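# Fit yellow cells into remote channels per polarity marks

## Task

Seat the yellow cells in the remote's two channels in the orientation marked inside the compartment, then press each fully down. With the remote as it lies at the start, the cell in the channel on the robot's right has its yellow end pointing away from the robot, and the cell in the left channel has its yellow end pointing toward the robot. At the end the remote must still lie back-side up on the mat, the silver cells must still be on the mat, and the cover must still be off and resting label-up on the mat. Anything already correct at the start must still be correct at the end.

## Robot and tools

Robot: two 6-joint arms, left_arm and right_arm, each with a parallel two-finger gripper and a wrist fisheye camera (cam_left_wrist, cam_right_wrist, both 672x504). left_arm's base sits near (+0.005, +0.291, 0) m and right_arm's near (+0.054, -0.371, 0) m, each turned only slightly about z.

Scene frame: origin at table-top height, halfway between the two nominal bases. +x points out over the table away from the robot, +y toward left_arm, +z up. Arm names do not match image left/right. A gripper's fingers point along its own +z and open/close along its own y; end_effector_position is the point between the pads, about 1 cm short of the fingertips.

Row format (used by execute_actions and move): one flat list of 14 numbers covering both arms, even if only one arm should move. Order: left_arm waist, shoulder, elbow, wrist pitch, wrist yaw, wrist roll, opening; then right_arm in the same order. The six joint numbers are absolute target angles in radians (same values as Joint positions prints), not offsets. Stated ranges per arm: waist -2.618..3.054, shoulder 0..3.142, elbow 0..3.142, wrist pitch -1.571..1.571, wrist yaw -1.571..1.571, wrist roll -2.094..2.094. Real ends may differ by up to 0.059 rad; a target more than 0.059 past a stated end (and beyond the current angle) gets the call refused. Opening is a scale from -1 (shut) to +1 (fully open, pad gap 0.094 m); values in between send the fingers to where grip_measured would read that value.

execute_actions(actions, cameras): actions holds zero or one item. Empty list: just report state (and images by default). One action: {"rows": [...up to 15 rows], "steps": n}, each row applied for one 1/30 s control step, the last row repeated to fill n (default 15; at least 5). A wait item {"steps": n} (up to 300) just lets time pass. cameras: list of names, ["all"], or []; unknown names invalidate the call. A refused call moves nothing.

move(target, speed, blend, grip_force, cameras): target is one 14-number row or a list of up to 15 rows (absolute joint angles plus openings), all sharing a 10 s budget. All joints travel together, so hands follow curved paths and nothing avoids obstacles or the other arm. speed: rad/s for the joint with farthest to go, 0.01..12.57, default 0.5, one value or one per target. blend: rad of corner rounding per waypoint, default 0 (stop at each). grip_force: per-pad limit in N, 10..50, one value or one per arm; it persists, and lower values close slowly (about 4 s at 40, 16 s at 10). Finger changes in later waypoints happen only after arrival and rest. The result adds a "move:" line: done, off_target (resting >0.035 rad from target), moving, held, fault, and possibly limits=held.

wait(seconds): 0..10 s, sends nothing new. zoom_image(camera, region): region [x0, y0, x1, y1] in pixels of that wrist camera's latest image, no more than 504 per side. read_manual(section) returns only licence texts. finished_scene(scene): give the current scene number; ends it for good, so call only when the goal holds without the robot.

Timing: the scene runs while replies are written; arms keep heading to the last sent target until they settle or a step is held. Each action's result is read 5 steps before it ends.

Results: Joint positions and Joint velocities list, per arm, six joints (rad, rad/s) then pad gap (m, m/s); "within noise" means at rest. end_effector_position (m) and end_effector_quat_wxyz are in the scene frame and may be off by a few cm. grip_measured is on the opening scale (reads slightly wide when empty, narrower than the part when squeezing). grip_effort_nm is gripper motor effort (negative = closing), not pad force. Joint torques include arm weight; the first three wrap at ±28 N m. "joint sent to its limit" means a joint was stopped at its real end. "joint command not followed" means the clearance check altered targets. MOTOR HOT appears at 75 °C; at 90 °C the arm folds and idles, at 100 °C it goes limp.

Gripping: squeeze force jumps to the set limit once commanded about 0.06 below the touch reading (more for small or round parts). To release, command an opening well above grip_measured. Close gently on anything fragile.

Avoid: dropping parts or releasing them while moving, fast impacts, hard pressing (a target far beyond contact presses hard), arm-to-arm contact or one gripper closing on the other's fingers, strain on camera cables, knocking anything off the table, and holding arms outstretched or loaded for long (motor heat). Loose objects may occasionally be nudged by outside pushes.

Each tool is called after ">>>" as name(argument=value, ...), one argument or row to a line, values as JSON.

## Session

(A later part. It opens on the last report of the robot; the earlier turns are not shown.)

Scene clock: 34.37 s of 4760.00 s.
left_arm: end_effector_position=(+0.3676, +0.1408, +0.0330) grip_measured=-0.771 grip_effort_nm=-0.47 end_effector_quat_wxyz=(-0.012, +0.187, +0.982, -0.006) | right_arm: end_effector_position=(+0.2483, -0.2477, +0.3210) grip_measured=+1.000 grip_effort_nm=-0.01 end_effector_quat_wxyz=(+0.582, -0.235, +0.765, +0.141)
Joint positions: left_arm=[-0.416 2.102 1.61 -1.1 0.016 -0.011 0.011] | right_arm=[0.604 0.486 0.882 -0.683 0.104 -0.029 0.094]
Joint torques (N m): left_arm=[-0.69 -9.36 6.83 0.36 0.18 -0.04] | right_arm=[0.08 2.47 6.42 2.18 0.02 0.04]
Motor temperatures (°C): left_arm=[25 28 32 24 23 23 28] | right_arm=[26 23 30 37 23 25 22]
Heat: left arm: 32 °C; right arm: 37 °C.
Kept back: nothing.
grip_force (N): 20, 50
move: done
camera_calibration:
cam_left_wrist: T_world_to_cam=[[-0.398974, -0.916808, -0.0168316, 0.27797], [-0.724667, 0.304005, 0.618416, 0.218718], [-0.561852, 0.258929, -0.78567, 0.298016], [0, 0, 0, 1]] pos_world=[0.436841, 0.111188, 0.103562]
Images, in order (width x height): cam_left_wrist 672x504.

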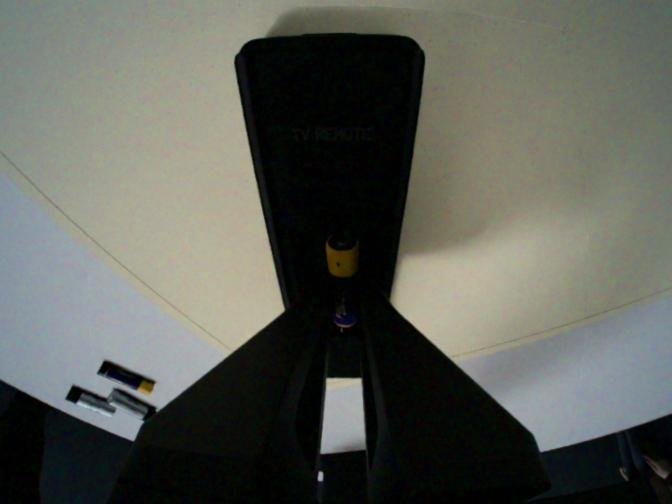

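>>> move(
  target=[
    [-0.422,2.122,1.588,-1.074,0.026,-0.015,-0.85,0.604,0.486,0.882,-0.683,0.104,-0.029,1],
  ],
  speed=0.1,
  cameras=["cam_left_wrist"],
)

>>> zoom_image(
  camera="cam_left_wrist",
  region=[240, 150, 440, 350],
)

Scene clock: 35.30 s of 4760.00 s.
left_arm: end_effector_position=(+0.3670, +0.1412, +0.0306) grip_measured=-0.771 grip_effort_nm=-0.47 end_effector_quat_wxyz=(-0.012, +0.187, +0.982, -0.005) | right_arm: end_effector_position=(+0.2483, -0.2477, +0.3210) grip_measured=+1.000 grip_effort_nm=-0.01 end_effector_quat_wxyz=(+0.582, -0.235, +0.765, +0.141)
Joint positions: left_arm=[-0.416 2.102 1.6 -1.091 0.015 -0.011 0.011] | right_arm=[0.604 0.486 0.882 -0.683 0.104 -0.029 0.094]
Joint torques (N m): left_arm=[-0.51 -9.2 6.12 0.43 0.14 -0.03] | right_arm=[0.08 2.47 6.42 2.18 0.02 0.04]
Heat: left arm: 32 °C; right arm: 37 °C.
Kept back: nothing.
grip_force (N): 20, 50
move: done
camera_calibration:
cam_left_wrist: T_world_to_cam=[[-0.399017, -0.916775, -0.0175621, 0.278054], [-0.724603, 0.303524, 0.618728, 0.219609], [-0.561904, 0.259609, -0.785409, 0.295714], [0, 0, 0, 1]] pos_world=[0.436241, 0.111487, 0.101261]
Images, in order (width x height): cam_left_wrist 672x504.

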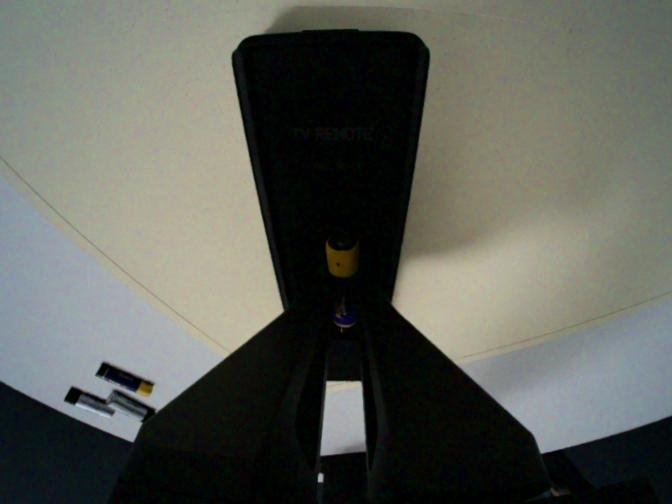

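Scaled by 2.520 from the camera's 672x504 image, which has a finer 960x720 frame.

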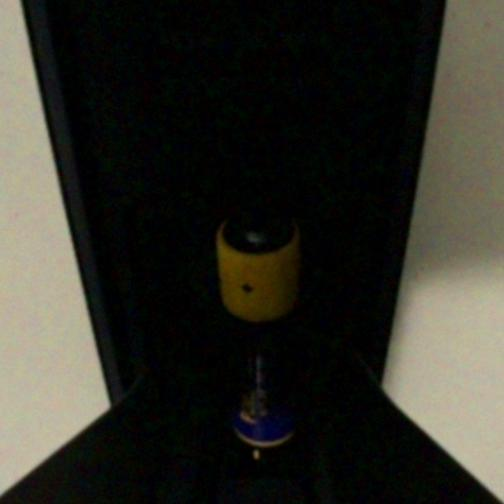

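>>> move(
  target=[
    [-0.422,2.122,1.588,-1.112,0.024,-0.015,-0.85,0.604,0.486,0.882,-0.683,0.104,-0.029,1],
    [-0.422,2.122,1.58,-1.105,0.024,-0.015,-0.85,0.604,0.486,0.882,-0.683,0.104,-0.029,1],
  ],
  speed=0.1,
  cameras=["cam_left_wrist"],
)

>>> zoom_image(
  camera="cam_left_wrist",
  region=[240, 150, 440, 350],
)

Scene clock: 36.93 s of 4760.00 s.
left_arm: end_effector_position=(+0.3637, +0.1425, +0.0291) grip_measured=-0.771 grip_effort_nm=-0.47 end_effector_quat_wxyz=(-0.018, +0.187, +0.982, -0.004) | right_arm: end_effector_position=(+0.2483, -0.2477, +0.3210) grip_measured=+1.000 grip_effort_nm=-0.01 end_effector_quat_wxyz=(+0.582, -0.235, +0.765, +0.141)
Joint positions: left_arm=[-0.416 2.102 1.594 -1.097 0.015 -0.011 0.011] | right_arm=[0.604 0.486 0.882 -0.683 0.104 -0.029 0.094]
Joint torques (N m): left_arm=[-0.46 -9.24 5.94 0.13 0.12 -0.03] | right_arm=[0.08 2.48 6.42 2.18 0.02 0.04]
Heat: left arm: 32 °C; right arm: 37 °C.
Kept back: nothing.
grip_force (N): 20, 50
move: done
camera_calibration:
cam_left_wrist: T_world_to_cam=[[-0.399199, -0.916702, -0.0172729, 0.278063], [-0.717328, 0.300533, 0.628586, 0.215253], [-0.571035, 0.263321, -0.777548, 0.294823], [0, 0, 0, 1]] pos_world=[0.433764, 0.112577, 0.0987362]
Images, in order (width x height): cam_left_wrist 672x504.

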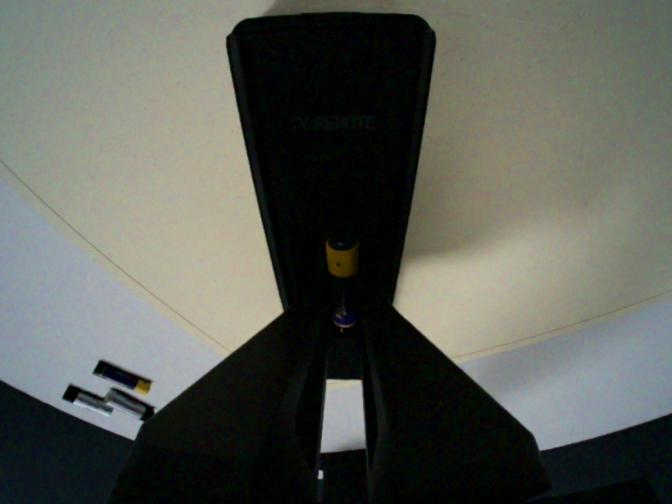

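Scaled by 2.520 from the camera's 672x504 image, which has a finer 960x720 frame.

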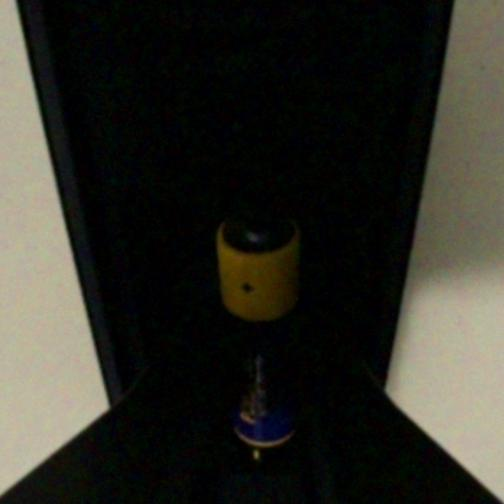

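>>> move(
  target=[
    [-0.42,2.122,1.58,-1.105,0.02,-0.015,-0.74,0.604,0.486,0.882,-0.683,0.104,-0.029,1],
    [-0.42,2.122,1.58,-1.105,0.02,-0.015,-0.705,0.604,0.486,0.882,-0.683,0.104,-0.029,1],
  ],
  speed=0.1,
  cameras=["cam_left_wrist"],
)

>>> zoom_image(
  camera="cam_left_wrist",
  region=[240, 150, 440, 350],
)

Scene clock: 39.00 s of 4760.00 s.
left_arm: end_effector_position=(+0.3637, +0.1426, +0.0291) grip_measured=-0.708 grip_effort_nm=0.17 end_effector_quat_wxyz=(-0.018, +0.187, +0.982, -0.004) | right_arm: end_effector_position=(+0.2483, -0.2477, +0.3210) grip_measured=+1.000 grip_effort_nm=-0.01 end_effector_quat_wxyz=(+0.582, -0.235, +0.765, +0.141)
Joint positions: left_arm=[-0.416 2.102 1.594 -1.097 0.015 -0.011 0.014] | right_arm=[0.604 0.486 0.882 -0.683 0.104 -0.029 0.094]
Joint torques (N m): left_arm=[-0.34 -9.16 5.94 0.14 0.1 -0.04] | right_arm=[0.08 2.47 6.41 2.18 0.02 0.04]
Heat: left arm: 32 °C; right arm: 37 °C.
Kept back: nothing.
grip_force (N): 20, 50
move: done
camera_calibration:
cam_left_wrist: T_world_to_cam=[[-0.399266, -0.916657, -0.0180758, 0.278257], [-0.71749, 0.300119, 0.628599, 0.215339], [-0.570785, 0.263947, -0.77752, 0.294614], [0, 0, 0, 1]] pos_world=[0.433763, 0.112676, 0.0987363]
Images, in order (width x height): cam_left_wrist 672x504.

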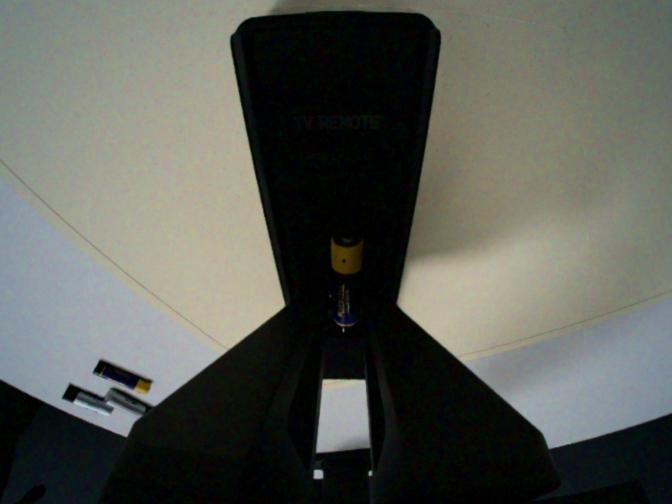

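Scaled by 2.520 from the camera's 672x504 image, which has a finer 960x720 frame.

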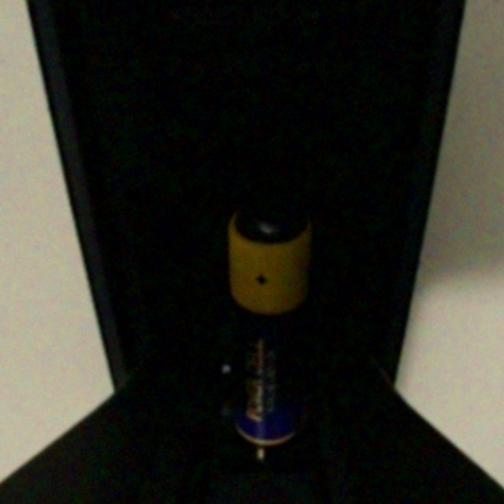

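>>> move(
  target=[
    [-0.42,2.118,1.66,-1.185,0.02,-0.015,-0.705,0.604,0.486,0.882,-0.683,0.104,-0.029,1],
    [-0.42,2.10,1.78,-1.29,0.01,-0.015,-0.705,0.604,0.486,0.882,-0.683,0.104,-0.029,1],
  ],
  speed=[0.1,0.25],
  blend=[0.01,0],
  cameras=["all"],
)

>>> zoom_image(
  camera="cam_left_wrist",
  region=[260, 130, 440, 310],
)

Scene clock: 41.13 s of 4760.00 s.
left_arm: end_effector_position=(+0.3666, +0.1415, +0.0700) grip_measured=-0.708 grip_effort_nm=0.16 end_effector_quat_wxyz=(-0.027, +0.187, +0.982, -0.002) | right_arm: end_effector_position=(+0.2483, -0.2477, +0.3210) grip_measured=+1.000 grip_effort_nm=-0.01 end_effector_quat_wxyz=(+0.582, -0.235, +0.765, +0.141)
Joint positions: left_arm=[-0.416 2.102 1.758 -1.279 0.015 -0.011 0.014] | right_arm=[0.604 0.486 0.882 -0.683 0.104 -0.029 0.094]
Joint torques (N m): left_arm=[-0.43 -11.25 9.59 0.06 -0.04 -0.01] | right_arm=[0.08 2.47 6.43 2.18 0.02 0.04]
Heat: left arm: 32 °C; right arm: 37 °C.
Kept back: nothing.
grip_force (N): 20, 50
move: done
camera_calibration:
cam_left_wrist: T_world_to_cam=[[-0.399593, -0.916524, -0.0175953, 0.279072], [-0.706918, 0.295874, 0.642437, 0.18787], [-0.583603, 0.269152, -0.766137, 0.331513], [0, 0, 0, 1]] pos_world=[0.437795, 0.110963, 0.1382]
cam_right_wrist: T_world_to_cam=[[0.556474, -0.830528, 0.0236701, -0.348337], [-0.669427, -0.465042, -0.579313, 0.249895], [0.492143, 0.306527, -0.814761, 0.31129], [0, 0, 0, 1]] pos_world=[0.207928, -0.268511, 0.406639]

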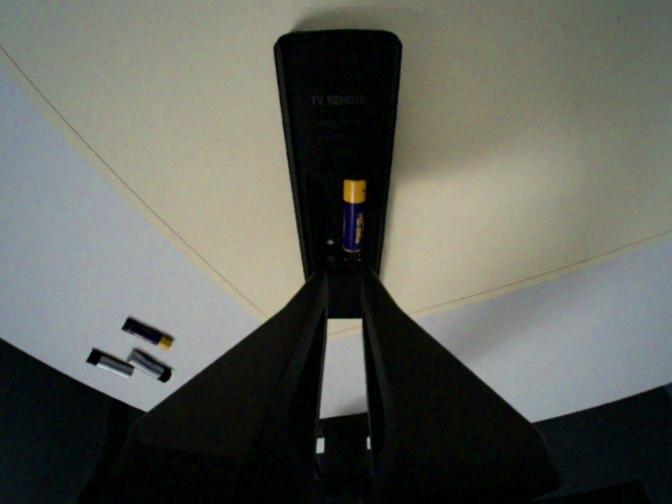

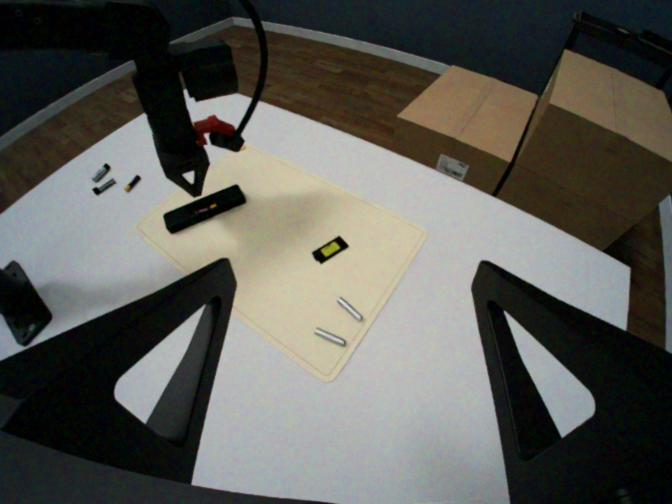

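Scaled by 2.800 from the camera's 672x504 image, which has a finer 960x720 frame.

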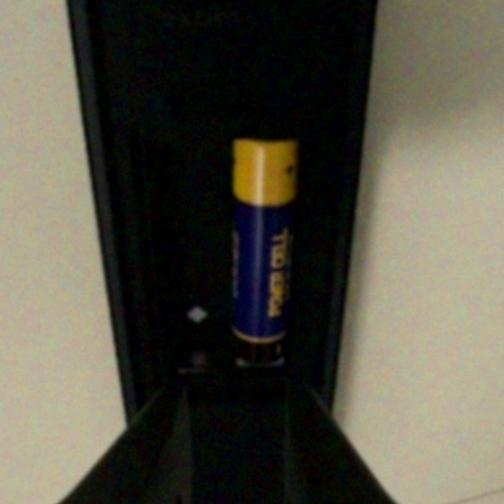

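>>> move(
  target=[
    [-0.2,2.0,1.8,-1.35,0,-0.05,-0.705,0.604,0.486,0.882,-0.683,0.104,-0.029,1],
    [0.176,1.723,1.392,-1.207,0,-0.175,-0.705,0.604,0.486,0.882,-0.683,0.104,-0.029,1],
    [0.176,1.723,1.392,-1.207,0,-0.175,-0.45,0.604,0.486,0.882,-0.683,0.104,-0.029,1],
  ],
  speed=0.7,
  blend=[0.1,0,0],
  cameras=["cam_left_wrist"],
)

>>> zoom_image(
  camera="cam_left_wrist",
  region=[240, 130, 440, 280],
)

Scene clock: 43.77 s of 4760.00 s.
left_arm: end_effector_position=(+0.3157, +0.3566, +0.1011) grip_measured=-0.453 grip_effort_nm=0.16 end_effector_quat_wxyz=(+0.001, -0.186, +0.982, +0.000) | right_arm: end_effector_position=(+0.2483, -0.2477, +0.3210) grip_measured=+1.000 grip_effort_nm=-0.01 end_effector_quat_wxyz=(+0.582, -0.235, +0.765, +0.141)
Joint positions: left_arm=[0.178 1.749 1.403 -1.223 0.001 -0.168 0.026] | right_arm=[0.604 0.486 0.882 -0.683 0.104 -0.029 0.094]
Joint torques (N m): left_arm=[-0.12 -10.5 6.58 0.44 -0.01 -0.06] | right_arm=[0.08 2.47 6.42 2.19 0.02 0.04]
Heat: left arm: 32 °C; right arm: 38 °C.
Kept back: nothing.
grip_force (N): 20, 50
move: done
camera_calibration:
cam_left_wrist: T_world_to_cam=[[0.333857, -0.942066, -0.0324316, 0.235494], [-0.746741, -0.28532, 0.600808, 0.292262], [-0.575254, -0.176366, -0.798735, 0.427252], [0, 0, 0, 1]] pos_world=[0.385401, 0.380591, 0.173306]
Images, in order (width x height): cam_left_wrist 672x504.

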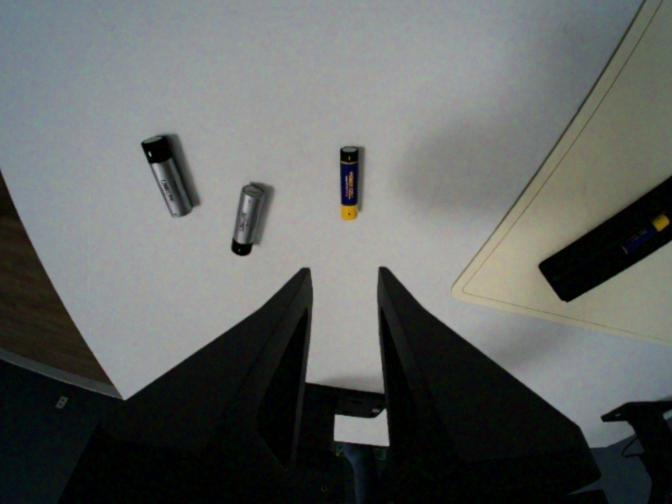

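Scaled by 2.520 from the camera's 672x504 image, which has a finer 960x720 frame.

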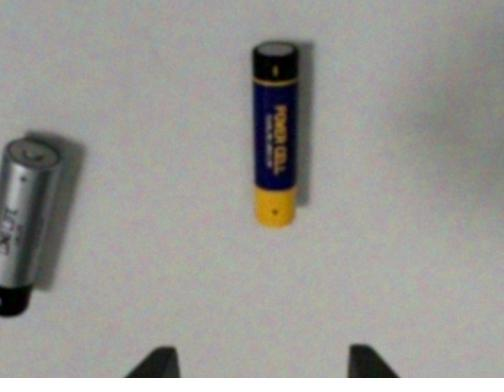

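>>> move(
  target=[
    [0.174,1.848,1.196,-0.938,0,-0.174,-0.5,0.604,0.486,0.882,-0.683,0.104,-0.029,1],
  ],
  speed=0.5,
  cameras=["cam_left_wrist"],
)

>>> zoom_image(
  camera="cam_left_wrist",
  region=[240, 170, 460, 340],
)

Scene clock: 45.47 s of 4760.00 s.
left_arm: end_effector_position=(+0.3145, +0.3564, +0.0253) grip_measured=-0.497 grip_effort_nm=-0.15 end_effector_quat_wxyz=(-0.011, -0.186, +0.982, -0.001) | right_arm: end_effector_position=(+0.2483, -0.2477, +0.3210) grip_measured=+1.000 grip_effort_nm=-0.01 end_effector_quat_wxyz=(+0.582, -0.235, +0.765, +0.141)
Joint positions: left_arm=[0.178 1.838 1.201 -0.956 0.001 -0.168 0.024] | right_arm=[0.604 0.486 0.882 -0.683 0.104 -0.029 0.094]
Joint torques (N m): left_arm=[-0.32 -7.56 6.56 0.44 0 -0.06] | right_arm=[0.08 2.48 6.42 2.18 0.02 0.04]
Heat: left arm: 32 °C; right arm: 38 °C.
Kept back: nothing.
grip_force (N): 20, 50
move: done
camera_calibration:
cam_left_wrist: T_world_to_cam=[[0.333142, -0.942208, -0.035508, 0.233562], [-0.73288, -0.282455, 0.618955, 0.330976], [-0.593214, -0.180177, -0.784623, 0.372698], [0, 0, 0, 1]] pos_world=[0.385846, 0.380701, 0.0958611]
Images, in order (width x height): cam_left_wrist 672x504.

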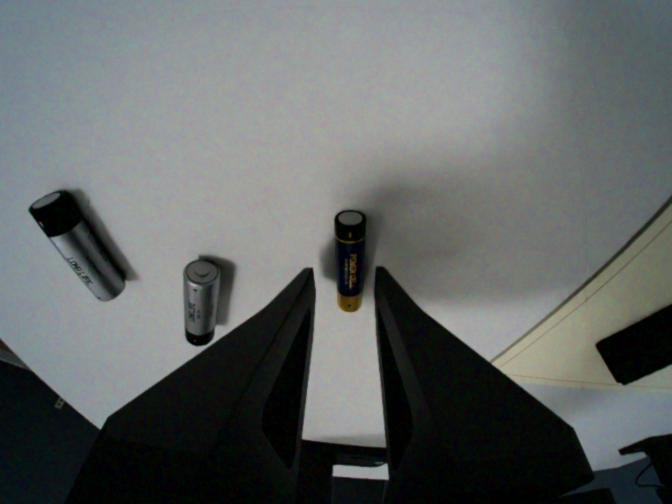

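Scaled by 2.291 from the camera's 672x504 image, which has a finer 960x720 frame.

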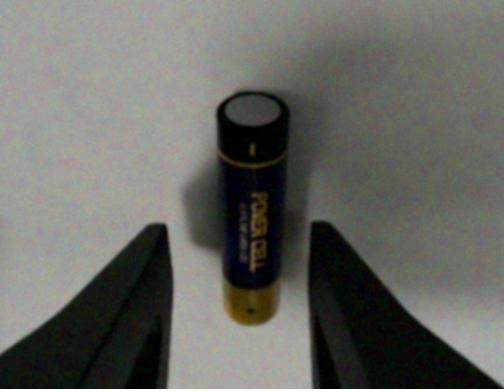

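>>> move(
  target=[
    [0.165,1.85,1.185,-0.93,0,-0.174,-0.58,0.604,0.486,0.882,-0.683,0.104,-0.029,1],
    [0.165,1.85,1.165,-0.916,0,-0.174,-0.58,0.604,0.486,0.882,-0.683,0.104,-0.029,1],
    [0.168,1.85,1.165,-0.916,0,-0.174,-0.85,0.604,0.486,0.882,-0.683,0.104,-0.029,1],
  ],
  speed=0.12,
  cameras=["cam_left_wrist"],
)

>>> zoom_image(
  camera="cam_left_wrist",
  region=[240, 170, 460, 340],
)

Scene clock: 48.70 s of 4760.00 s.
left_arm: end_effector_position=(+0.3115, +0.3545, +0.0194) grip_measured=-0.772 grip_effort_nm=-0.44 end_effector_quat_wxyz=(-0.013, -0.185, +0.983, -0.001) | right_arm: end_effector_position=(+0.2483, -0.2477, +0.3210) grip_measured=+1.000 grip_effort_nm=-0.01 end_effector_quat_wxyz=(+0.582, -0.235, +0.765, +0.141)
Joint positions: left_arm=[0.174 1.838 1.175 -0.934 0.001 -0.168 0.011] | right_arm=[0.604 0.486 0.882 -0.683 0.104 -0.029 0.094]
Joint torques (N m): left_arm=[-0.49 -7.31 5.96 0.41 -0.02 -0.05] | right_arm=[0.08 2.48 6.42 2.19 0.02 0.04]
Heat: left arm: 32 °C; right arm: 38 °C.
Kept back: nothing.
grip_force (N): 20, 50
move: done
camera_calibration:
cam_left_wrist: T_world_to_cam=[[0.329421, -0.943501, -0.0358903, 0.234207], [-0.732109, -0.279249, 0.621318, 0.330467], [-0.596236, -0.1784, -0.782736, 0.366247], [0, 0, 0, 1]] pos_world=[0.383155, 0.378595, 0.0897552]
Images, in order (width x height): cam_left_wrist 672x504.

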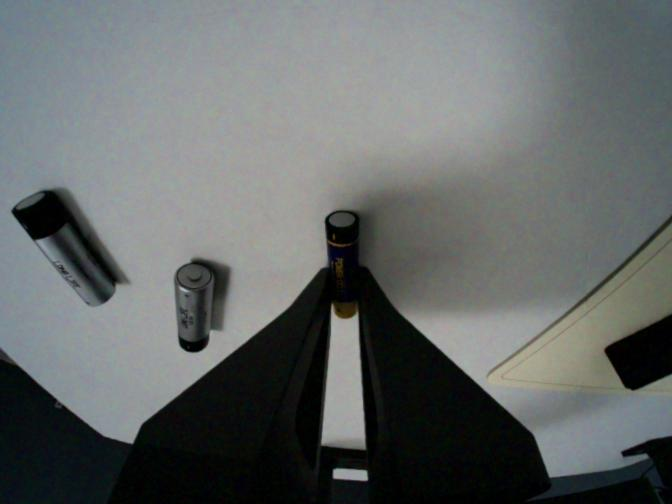

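Scaled by 2.291 from the camera's 672x504 image, which has a finer 960x720 frame.

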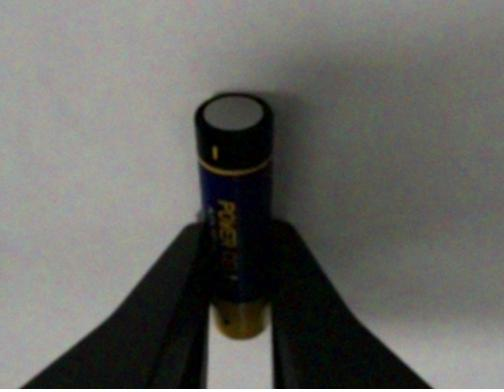

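>>> move(
  target=[
    [0.168,1.84,1.42,-1.16,0,-0.174,-0.85,0.604,0.486,0.882,-0.683,0.104,-0.029,1],
    [-0.1,1.95,1.75,-1.36,0,-0.1,-0.85,0.604,0.486,0.882,-0.683,0.104,-0.029,1],
    [-0.4,2.053,1.77,-1.28,0,0.006,-0.85,0.604,0.486,0.882,-0.683,0.104,-0.029,1],
    [-0.4,2.053,1.573,-1.11,0,0.006,-0.85,0.604,0.486,0.882,-0.683,0.104,-0.029,1],
  ],
  speed=[0.3,0.7,0.6,0.3],
  blend=[0.06,0.1,0.02,0],
  cameras=["cam_left_wrist"],
)

>>> zoom_image(
  camera="cam_left_wrist",
  region=[240, 150, 440, 350],
)

Scene clock: 52.40 s of 4760.00 s.
left_arm: end_effector_position=(+0.3601, +0.1505, +0.0497) grip_measured=-0.772 grip_effort_nm=-0.47 end_effector_quat_wxyz=(-0.006, +0.187, +0.982, +0.000) | right_arm: end_effector_position=(+0.2483, -0.2477, +0.3210) grip_measured=+1.000 grip_effort_nm=-0.01 end_effector_quat_wxyz=(+0.582, -0.235, +0.765, +0.141)
Joint positions: left_arm=[-0.406 2.037 1.581 -1.127 0.001 -0.002 0.011] | right_arm=[0.604 0.486 0.882 -0.683 0.104 -0.029 0.094]
Joint torques (N m): left_arm=[0.5 -9.13 6.67 0.43 -0.01 0.12] | right_arm=[0.08 2.47 6.42 2.18 0.02 0.04]
Heat: left arm: 32 °C; right arm: 38 °C.
Kept back: nothing.
grip_force (N): 20, 50
move: done
camera_calibration:
cam_left_wrist: T_world_to_cam=[[-0.39927, -0.916282, -0.0317857, 0.284965], [-0.733093, 0.298241, 0.611251, 0.204205], [-0.550598, 0.267356, -0.790799, 0.299372], [0, 0, 0, 1]] pos_world=[0.428313, 0.120167, 0.12098]
Images, in order (width x height): cam_left_wrist 672x504.

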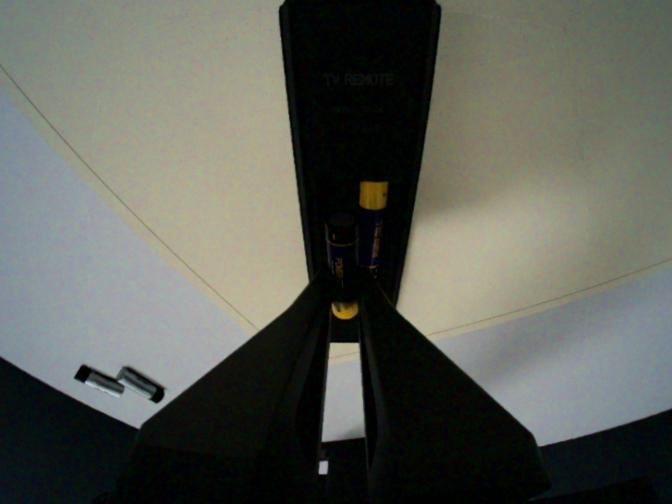

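Scaled by 2.520 from the camera's 672x504 image, which has a finer 960x720 frame.

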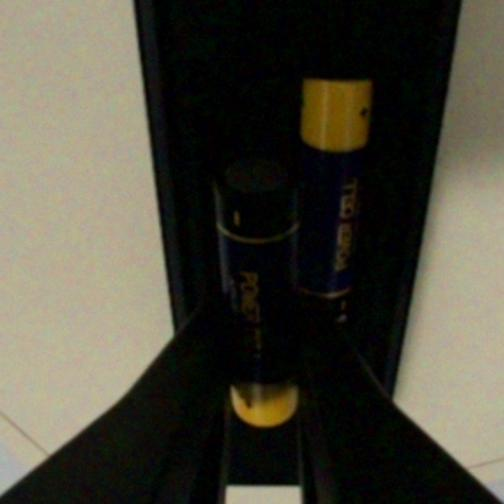

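>>> move(
  target=[
    [-0.4125,2.077,1.573,-1.092,0,0.006,-0.85,0.604,0.486,0.882,-0.683,0.104,-0.029,1],
  ],
  speed=0.15,
  cameras=["cam_left_wrist"],
)

>>> zoom_image(
  camera="cam_left_wrist",
  region=[240, 150, 440, 350],
)

Scene clock: 53.53 s of 4760.00 s.
left_arm: end_effector_position=(+0.3629, +0.1494, +0.0423) grip_measured=-0.772 grip_effort_nm=-0.47 end_effector_quat_wxyz=(-0.007, +0.187, +0.982, +0.001) | right_arm: end_effector_position=(+0.2483, -0.2477, +0.3210) grip_measured=+1.000 grip_effort_nm=-0.01 end_effector_quat_wxyz=(+0.582, -0.235, +0.765, +0.141)
Joint positions: left_arm=[-0.406 2.057 1.581 -1.109 0.001 -0.002 0.011] | right_arm=[0.604 0.486 0.882 -0.683 0.104 -0.029 0.094]
Joint torques (N m): left_arm=[-0.47 -9.06 6.65 0.44 -0.01 0.1] | right_arm=[0.08 2.48 6.41 2.19 0.02 0.03]
Heat: left arm: 32 °C; right arm: 39 °C.
Kept back: nothing.
grip_force (N): 20, 50
move: done
camera_calibration:
cam_left_wrist: T_world_to_cam=[[-0.399293, -0.916273, -0.0317749, 0.284832], [-0.731808, 0.297646, 0.613077, 0.210662], [-0.552288, 0.26805, -0.789384, 0.295899], [0, 0, 0, 1]] pos_world=[0.431317, 0.118965, 0.113476]
Images, in order (width x height): cam_left_wrist 672x504.

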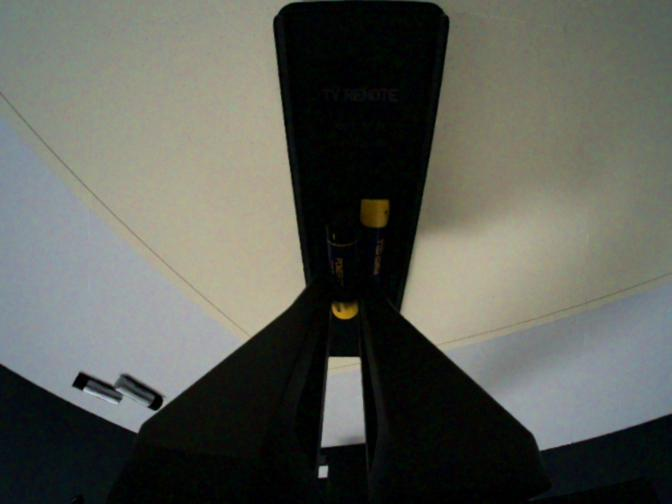

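Scaled by 2.520 from the camera's 672x504 image, which has a finer 960x720 frame.

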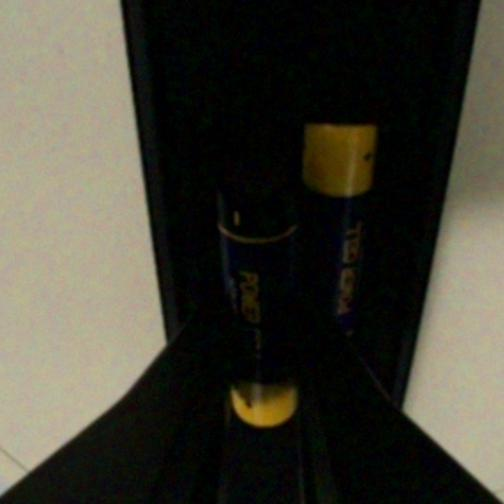

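>>> move(
  target=[
    [-0.4155,2.077,1.567,-1.085,0,0.006,-0.85,0.604,0.486,0.882,-0.683,0.104,-0.029,1],
  ],
  speed=0.15,
  cameras=["cam_left_wrist"],
)

>>> zoom_image(
  camera="cam_left_wrist",
  region=[240, 150, 440, 350],
)

Scene clock: 54.47 s of 4760.00 s.
left_arm: end_effector_position=(+0.3645, +0.1487, +0.0423) grip_measured=-0.772 grip_effort_nm=-0.47 end_effector_quat_wxyz=(-0.004, +0.187, +0.982, +0.000) | right_arm: end_effector_position=(+0.2483, -0.2477, +0.3210) grip_measured=+1.000 grip_effort_nm=-0.01 end_effector_quat_wxyz=(+0.582, -0.235, +0.765, +0.141)
Joint positions: left_arm=[-0.406 2.057 1.581 -1.102 0.001 -0.002 0.011] | right_arm=[0.604 0.486 0.882 -0.683 0.104 -0.029 0.094]
Joint torques (N m): left_arm=[-0.73 -9.03 6.02 0.42 -0.05 0.11] | right_arm=[0.08 2.48 6.42 2.19 0.02 0.04]
Heat: left arm: 32 °C; right arm: 39 °C.
Kept back: nothing.
grip_force (N): 20, 50
move: done
camera_calibration:
cam_left_wrist: T_world_to_cam=[[-0.399117, -0.916343, -0.0319597, 0.284871], [-0.735668, 0.29923, 0.607662, 0.21342], [-0.547264, 0.26604, -0.793552, 0.295472], [0, 0, 0, 1]] pos_world=[0.432404, 0.11857, 0.113889]
Images, in order (width x height): cam_left_wrist 672x504.

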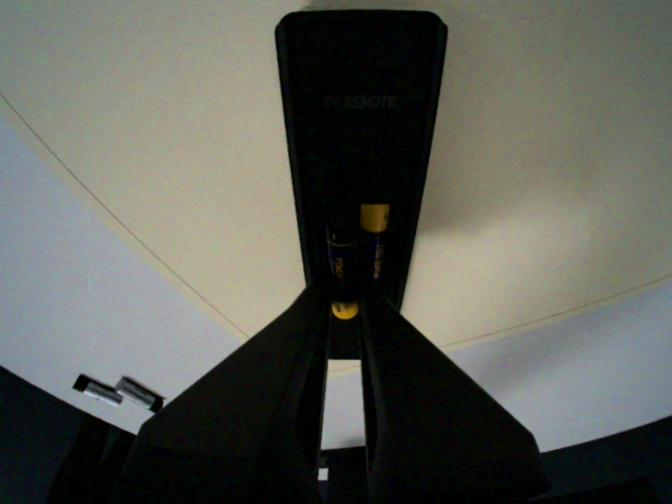

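Scaled by 2.520 from the camera's 672x504 image, which has a finer 960x720 frame.

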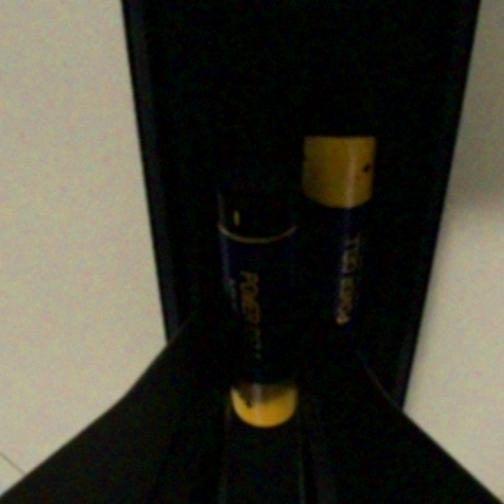

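>>> move(
  target=[
    [-0.414,2.077,1.567,-1.085,0.022,0.006,-0.85,0.604,0.486,0.882,-0.683,0.104,-0.029,1],
  ],
  speed=0.15,
  cameras=["cam_left_wrist"],
)

>>> zoom_image(
  camera="cam_left_wrist",
  region=[240, 150, 440, 350],
)

Scene clock: 55.50 s of 4760.00 s.
left_arm: end_effector_position=(+0.3641, +0.1474, +0.0423) grip_measured=-0.772 grip_effort_nm=-0.47 end_effector_quat_wxyz=(-0.004, +0.187, +0.982, -0.004) | right_arm: end_effector_position=(+0.2483, -0.2477, +0.3210) grip_measured=+1.000 grip_effort_nm=-0.01 end_effector_quat_wxyz=(+0.582, -0.235, +0.765, +0.141)
Joint positions: left_arm=[-0.406 2.057 1.581 -1.101 0.009 -0.002 0.011] | right_arm=[0.604 0.486 0.882 -0.683 0.104 -0.029 0.094]
Joint torques (N m): left_arm=[-0.66 -9.03 6.09 0.42 0.16 0.11] | right_arm=[0.08 2.48 6.42 2.19 0.02 0.04]
Heat: left arm: 32 °C; right arm: 39 °C.
Kept back: nothing.
grip_force (N): 20, 50
move: done
camera_calibration:
cam_left_wrist: T_world_to_cam=[[-0.399127, -0.916583, -0.0239328, 0.283103], [-0.734136, 0.303825, 0.607235, 0.212326], [-0.54931, 0.259934, -0.794162, 0.297353], [0, 0, 0, 1]] pos_world=[0.43221, 0.117686, 0.11399]
Images, in order (width x height): cam_left_wrist 672x504.

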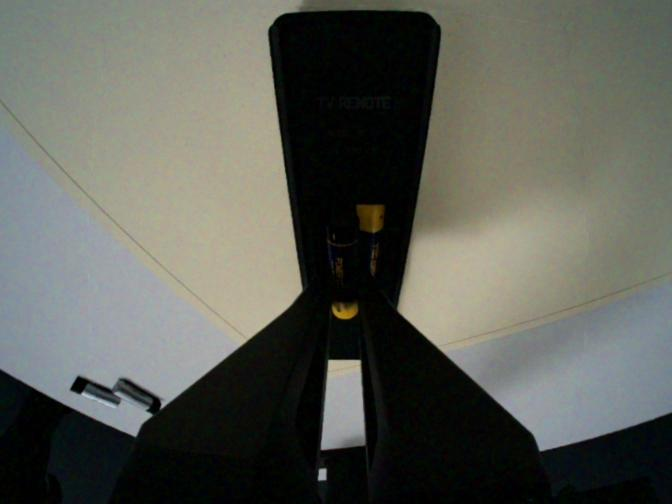

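Scaled by 2.520 from the camera's 672x504 image, which has a finer 960x720 frame.

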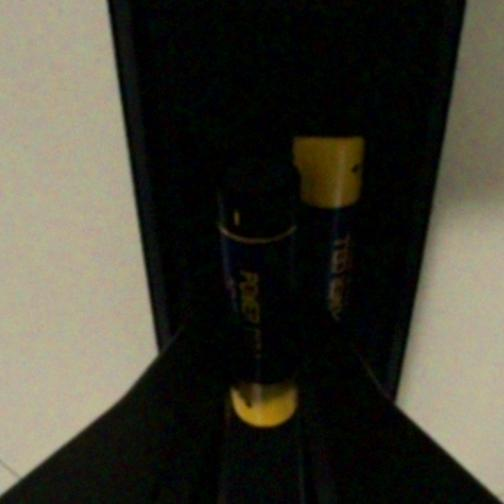

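>>> move(
  target=[
    [-0.413,2.077,1.55,-1.068,0.02,0.006,-0.85,0.604,0.486,0.882,-0.683,0.104,-0.029,1],
    [-0.413,2.077,1.539,-1.056,0.02,0.006,-0.85,0.604,0.486,0.882,-0.683,0.104,-0.029,1],
  ],
  speed=0.1,
  cameras=["cam_left_wrist"],
)

>>> zoom_image(
  camera="cam_left_wrist",
  region=[240, 150, 440, 350],
)

Scene clock: 57.00 s of 4760.00 s.
left_arm: end_effector_position=(+0.3616, +0.1483, +0.0350) grip_measured=-0.772 grip_effort_nm=-0.47 end_effector_quat_wxyz=(-0.006, +0.187, +0.982, -0.004) | right_arm: end_effector_position=(+0.2483, -0.2477, +0.3210) grip_measured=+1.000 grip_effort_nm=-0.01 end_effector_quat_wxyz=(+0.582, -0.235, +0.765, +0.141)
Joint positions: left_arm=[-0.406 2.057 1.551 -1.075 0.01 -0.002 0.011] | right_arm=[0.604 0.486 0.882 -0.683 0.104 -0.029 0.094]
Joint torques (N m): left_arm=[-0.49 -9.02 6.24 0.44 0.11 0.11] | right_arm=[0.08 2.48 6.42 2.18 0.02 0.04]
Heat: left arm: 32 °C; right arm: 39 °C.
Kept back: nothing.
grip_force (N): 20, 50
move: done
camera_calibration:
cam_left_wrist: T_world_to_cam=[[-0.399156, -0.916583, -0.0234498, 0.282793], [-0.732338, 0.303323, 0.609653, 0.213956], [-0.551685, 0.26052, -0.792322, 0.290654], [0, 0, 0, 1]] pos_world=[0.429916, 0.118584, 0.106484]
Images, in order (width x height): cam_left_wrist 672x504.

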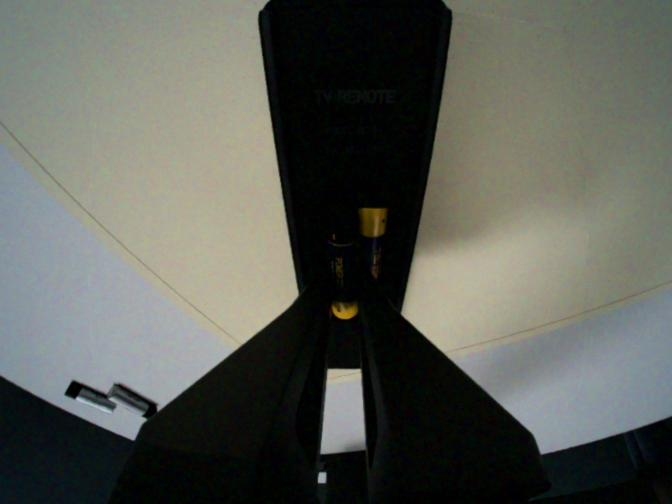

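Scaled by 2.520 from the camera's 672x504 image, which has a finer 960x720 frame.

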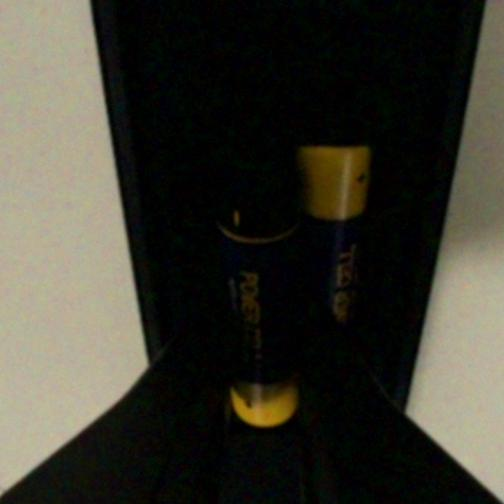

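>>> move(
  target=[
    [-0.411,2.077,1.533,-1.05,0.018,0.006,-0.85,0.604,0.486,0.882,-0.683,0.104,-0.029,1],
    [-0.411,2.077,1.535,-1.052,0.018,0.006,-0.74,0.604,0.486,0.882,-0.683,0.104,-0.029,1],
    [-0.411,2.077,1.535,-1.052,0.018,0.006,-0.7,0.604,0.486,0.882,-0.683,0.104,-0.029,1],
  ],
  speed=0.1,
  cameras=["cam_left_wrist"],
)

>>> zoom_image(
  camera="cam_left_wrist",
  region=[240, 150, 440, 350],
)

Scene clock: 59.23 s of 4760.00 s.
left_arm: end_effector_position=(+0.3614, +0.1483, +0.0341) grip_measured=-0.703 grip_effort_nm=0.17 end_effector_quat_wxyz=(-0.006, +0.187, +0.982, -0.004) | right_arm: end_effector_position=(+0.2483, -0.2477, +0.3210) grip_measured=+1.000 grip_effort_nm=-0.01 end_effector_quat_wxyz=(+0.582, -0.235, +0.765, +0.141)
Joint positions: left_arm=[-0.406 2.057 1.547 -1.07 0.01 -0.001 0.014] | right_arm=[0.604 0.486 0.882 -0.683 0.104 -0.029 0.094]
Joint torques (N m): left_arm=[-0.35 -8.98 6.15 0.46 0.1 0.09] | right_arm=[0.08 2.48 6.42 2.18 0.02 0.04]
Heat: left arm: 32 °C; right arm: 39 °C.
Kept back: nothing.
grip_force (N): 20, 50
move: done
camera_calibration:
cam_left_wrist: T_world_to_cam=[[-0.399526, -0.916422, -0.0234486, 0.282831], [-0.73242, 0.303717, 0.609357, 0.214377], [-0.551307, 0.260629, -0.792549, 0.289679], [0, 0, 0, 1]] pos_world=[0.429715, 0.118584, 0.105585]
Images, in order (width x height): cam_left_wrist 672x504.

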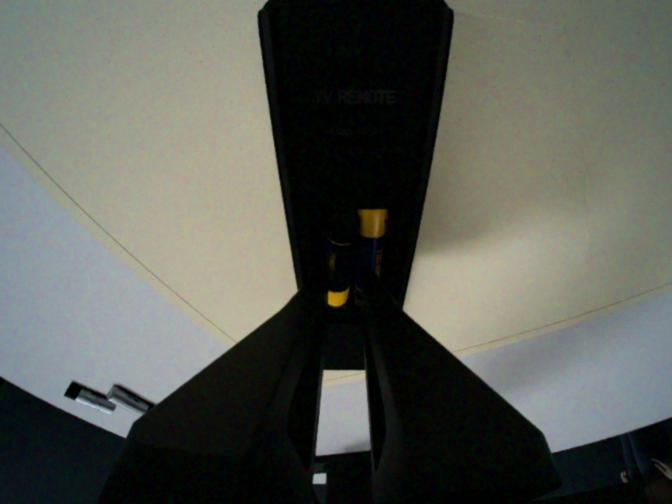

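Scaled by 2.520 from the camera's 672x504 image, which has a finer 960x720 frame.

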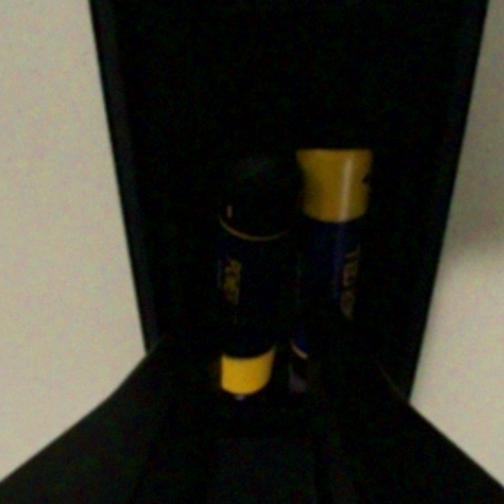

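>>> move(
  target=[
    [-0.411,2.07,1.62,-1.135,0.018,0.006,-0.7,0.604,0.486,0.882,-0.683,0.104,-0.029,1],
    [-0.409,2.03,1.74,-1.26,0.01,0.0,-0.7,0.604,0.486,0.882,-0.683,0.104,-0.029,1],
    [-0.409,2.03,1.74,-1.26,0.01,0.0,-1,0.604,0.486,0.882,-0.683,0.104,-0.029,1],
  ],
  speed=[0.1,0.3,0.3],
  blend=[0.01,0,0],
  grip_force=15,
  cameras=["all"],
)

>>> zoom_image(
  camera="cam_left_wrist",
  region=[290, 140, 410, 280],
)

Scene clock: 63.37 s of 4760.00 s.
left_arm: end_effector_position=(+0.3669, +0.1461, +0.0765) grip_measured=-0.983 grip_effort_nm=-0.37 end_effector_quat_wxyz=(-0.010, +0.187, +0.982, -0.003) | right_arm: end_effector_position=(+0.2483, -0.2477, +0.3210) grip_measured=+1.000 grip_effort_nm=-0.01 end_effector_quat_wxyz=(+0.582, -0.235, +0.765, +0.141)
Joint positions: left_arm=[-0.406 2.057 1.718 -1.249 0.01 -0.001 0.001] | right_arm=[0.604 0.486 0.882 -0.683 0.104 -0.029 0.094]
Joint torques (N m): left_arm=[-0.2 -13.52 9.61 0.14 0.01 0.04] | right_arm=[0.09 2.48 6.42 2.18 0.02 0.04]
Heat: left arm: 32 °C; right arm: 39 °C.
Kept back: nothing.
grip_force (N): 15, 15
move: done
camera_calibration:
cam_left_wrist: T_world_to_cam=[[-0.399746, -0.916332, -0.0232066, 0.284058], [-0.727832, 0.30192, 0.615716, 0.191324], [-0.557194, 0.26302, -0.787627, 0.3283], [0, 0, 0, 1]] pos_world=[0.435729, 0.116178, 0.147369]
cam_right_wrist: T_world_to_cam=[[0.556474, -0.830528, 0.0236701, -0.348337], [-0.669427, -0.465042, -0.579313, 0.249895], [0.492143, 0.306527, -0.814761, 0.31129], [0, 0, 0, 1]] pos_world=[0.207928, -0.268511, 0.406639]

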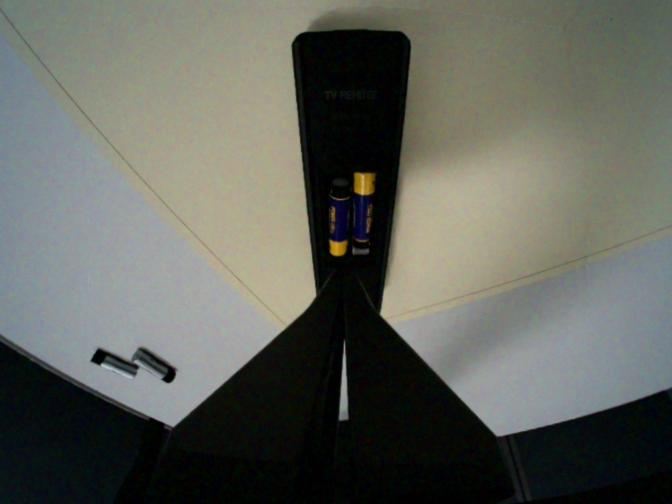

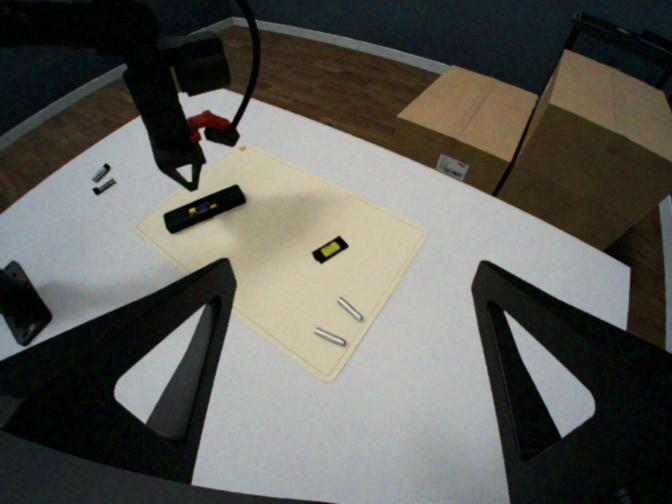

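Scaled by 3.600 from the camera's 672x504 image, which has a finer 960x720 frame.

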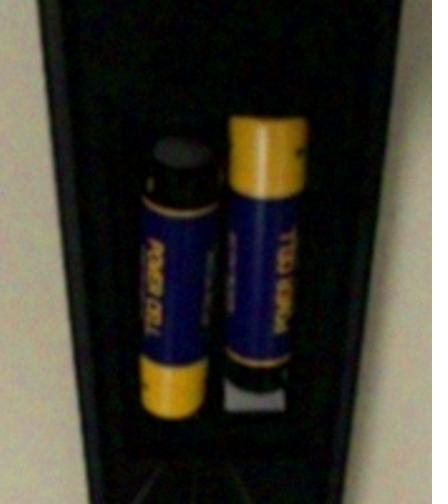

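>>> move(
  target=[
    [-0.409,2.151,1.81,-1.24,0.0,0.0,-1,0.604,0.486,0.882,-0.683,0.104,-0.029,1],
    [-0.409,2.151,1.70,-1.137,0.0,0.0,-1,0.604,0.486,0.882,-0.683,0.104,-0.029,1],
  ],
  speed=[0.3,0.2],
  blend=[0.02,0],
  cameras=["cam_left_wrist"],
)

>>> zoom_image(
  camera="cam_left_wrist",
  region=[240, 150, 440, 350],
)

Scene clock: 65.30 s of 4760.00 s.
left_arm: end_effector_position=(+0.3826, +0.1402, +0.0440) grip_measured=-0.983 grip_effort_nm=-0.38 end_effector_quat_wxyz=(-0.006, +0.187, +0.982, -0.003) | right_arm: end_effector_position=(+0.2483, -0.2477, +0.3210) grip_measured=+1.000 grip_effort_nm=-0.01 end_effector_quat_wxyz=(+0.582, -0.235, +0.765, +0.141)
Joint positions: left_arm=[-0.406 2.136 1.709 -1.154 0.008 -0.001 0.001] | right_arm=[0.604 0.486 0.882 -0.683 0.104 -0.029 0.094]
Joint torques (N m): left_arm=[-0.23 -10.19 6.57 0.43 -0.06 0.03] | right_arm=[0.08 2.47 6.42 2.19 0.02 0.03]
Heat: left arm: 32 °C; right arm: 39 °C.
Kept back: nothing.
grip_force (N): 15, 15
move: done
camera_calibration:
cam_left_wrist: T_world_to_cam=[[-0.399543, -0.916372, -0.02504, 0.284199], [-0.732563, 0.302742, 0.609672, 0.22656], [-0.551105, 0.261934, -0.792259, 0.311003], [0, 0, 0, 1]] pos_world=[0.450914, 0.11038, 0.115384]
Images, in order (width x height): cam_left_wrist 672x504.

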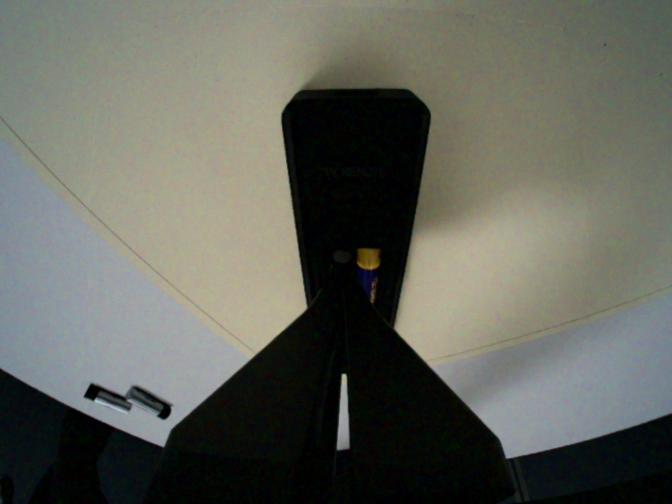

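Scaled by 2.520 from the camera's 672x504 image, which has a finer 960x720 frame.

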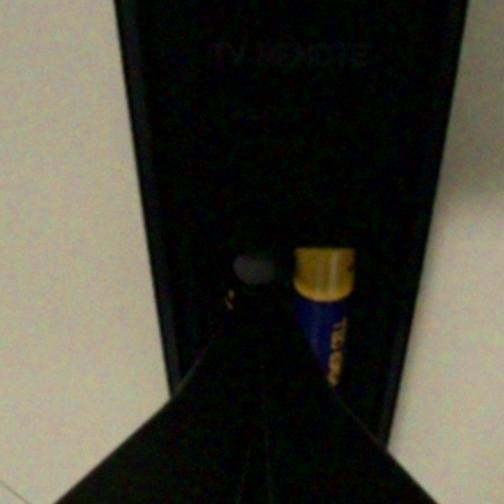

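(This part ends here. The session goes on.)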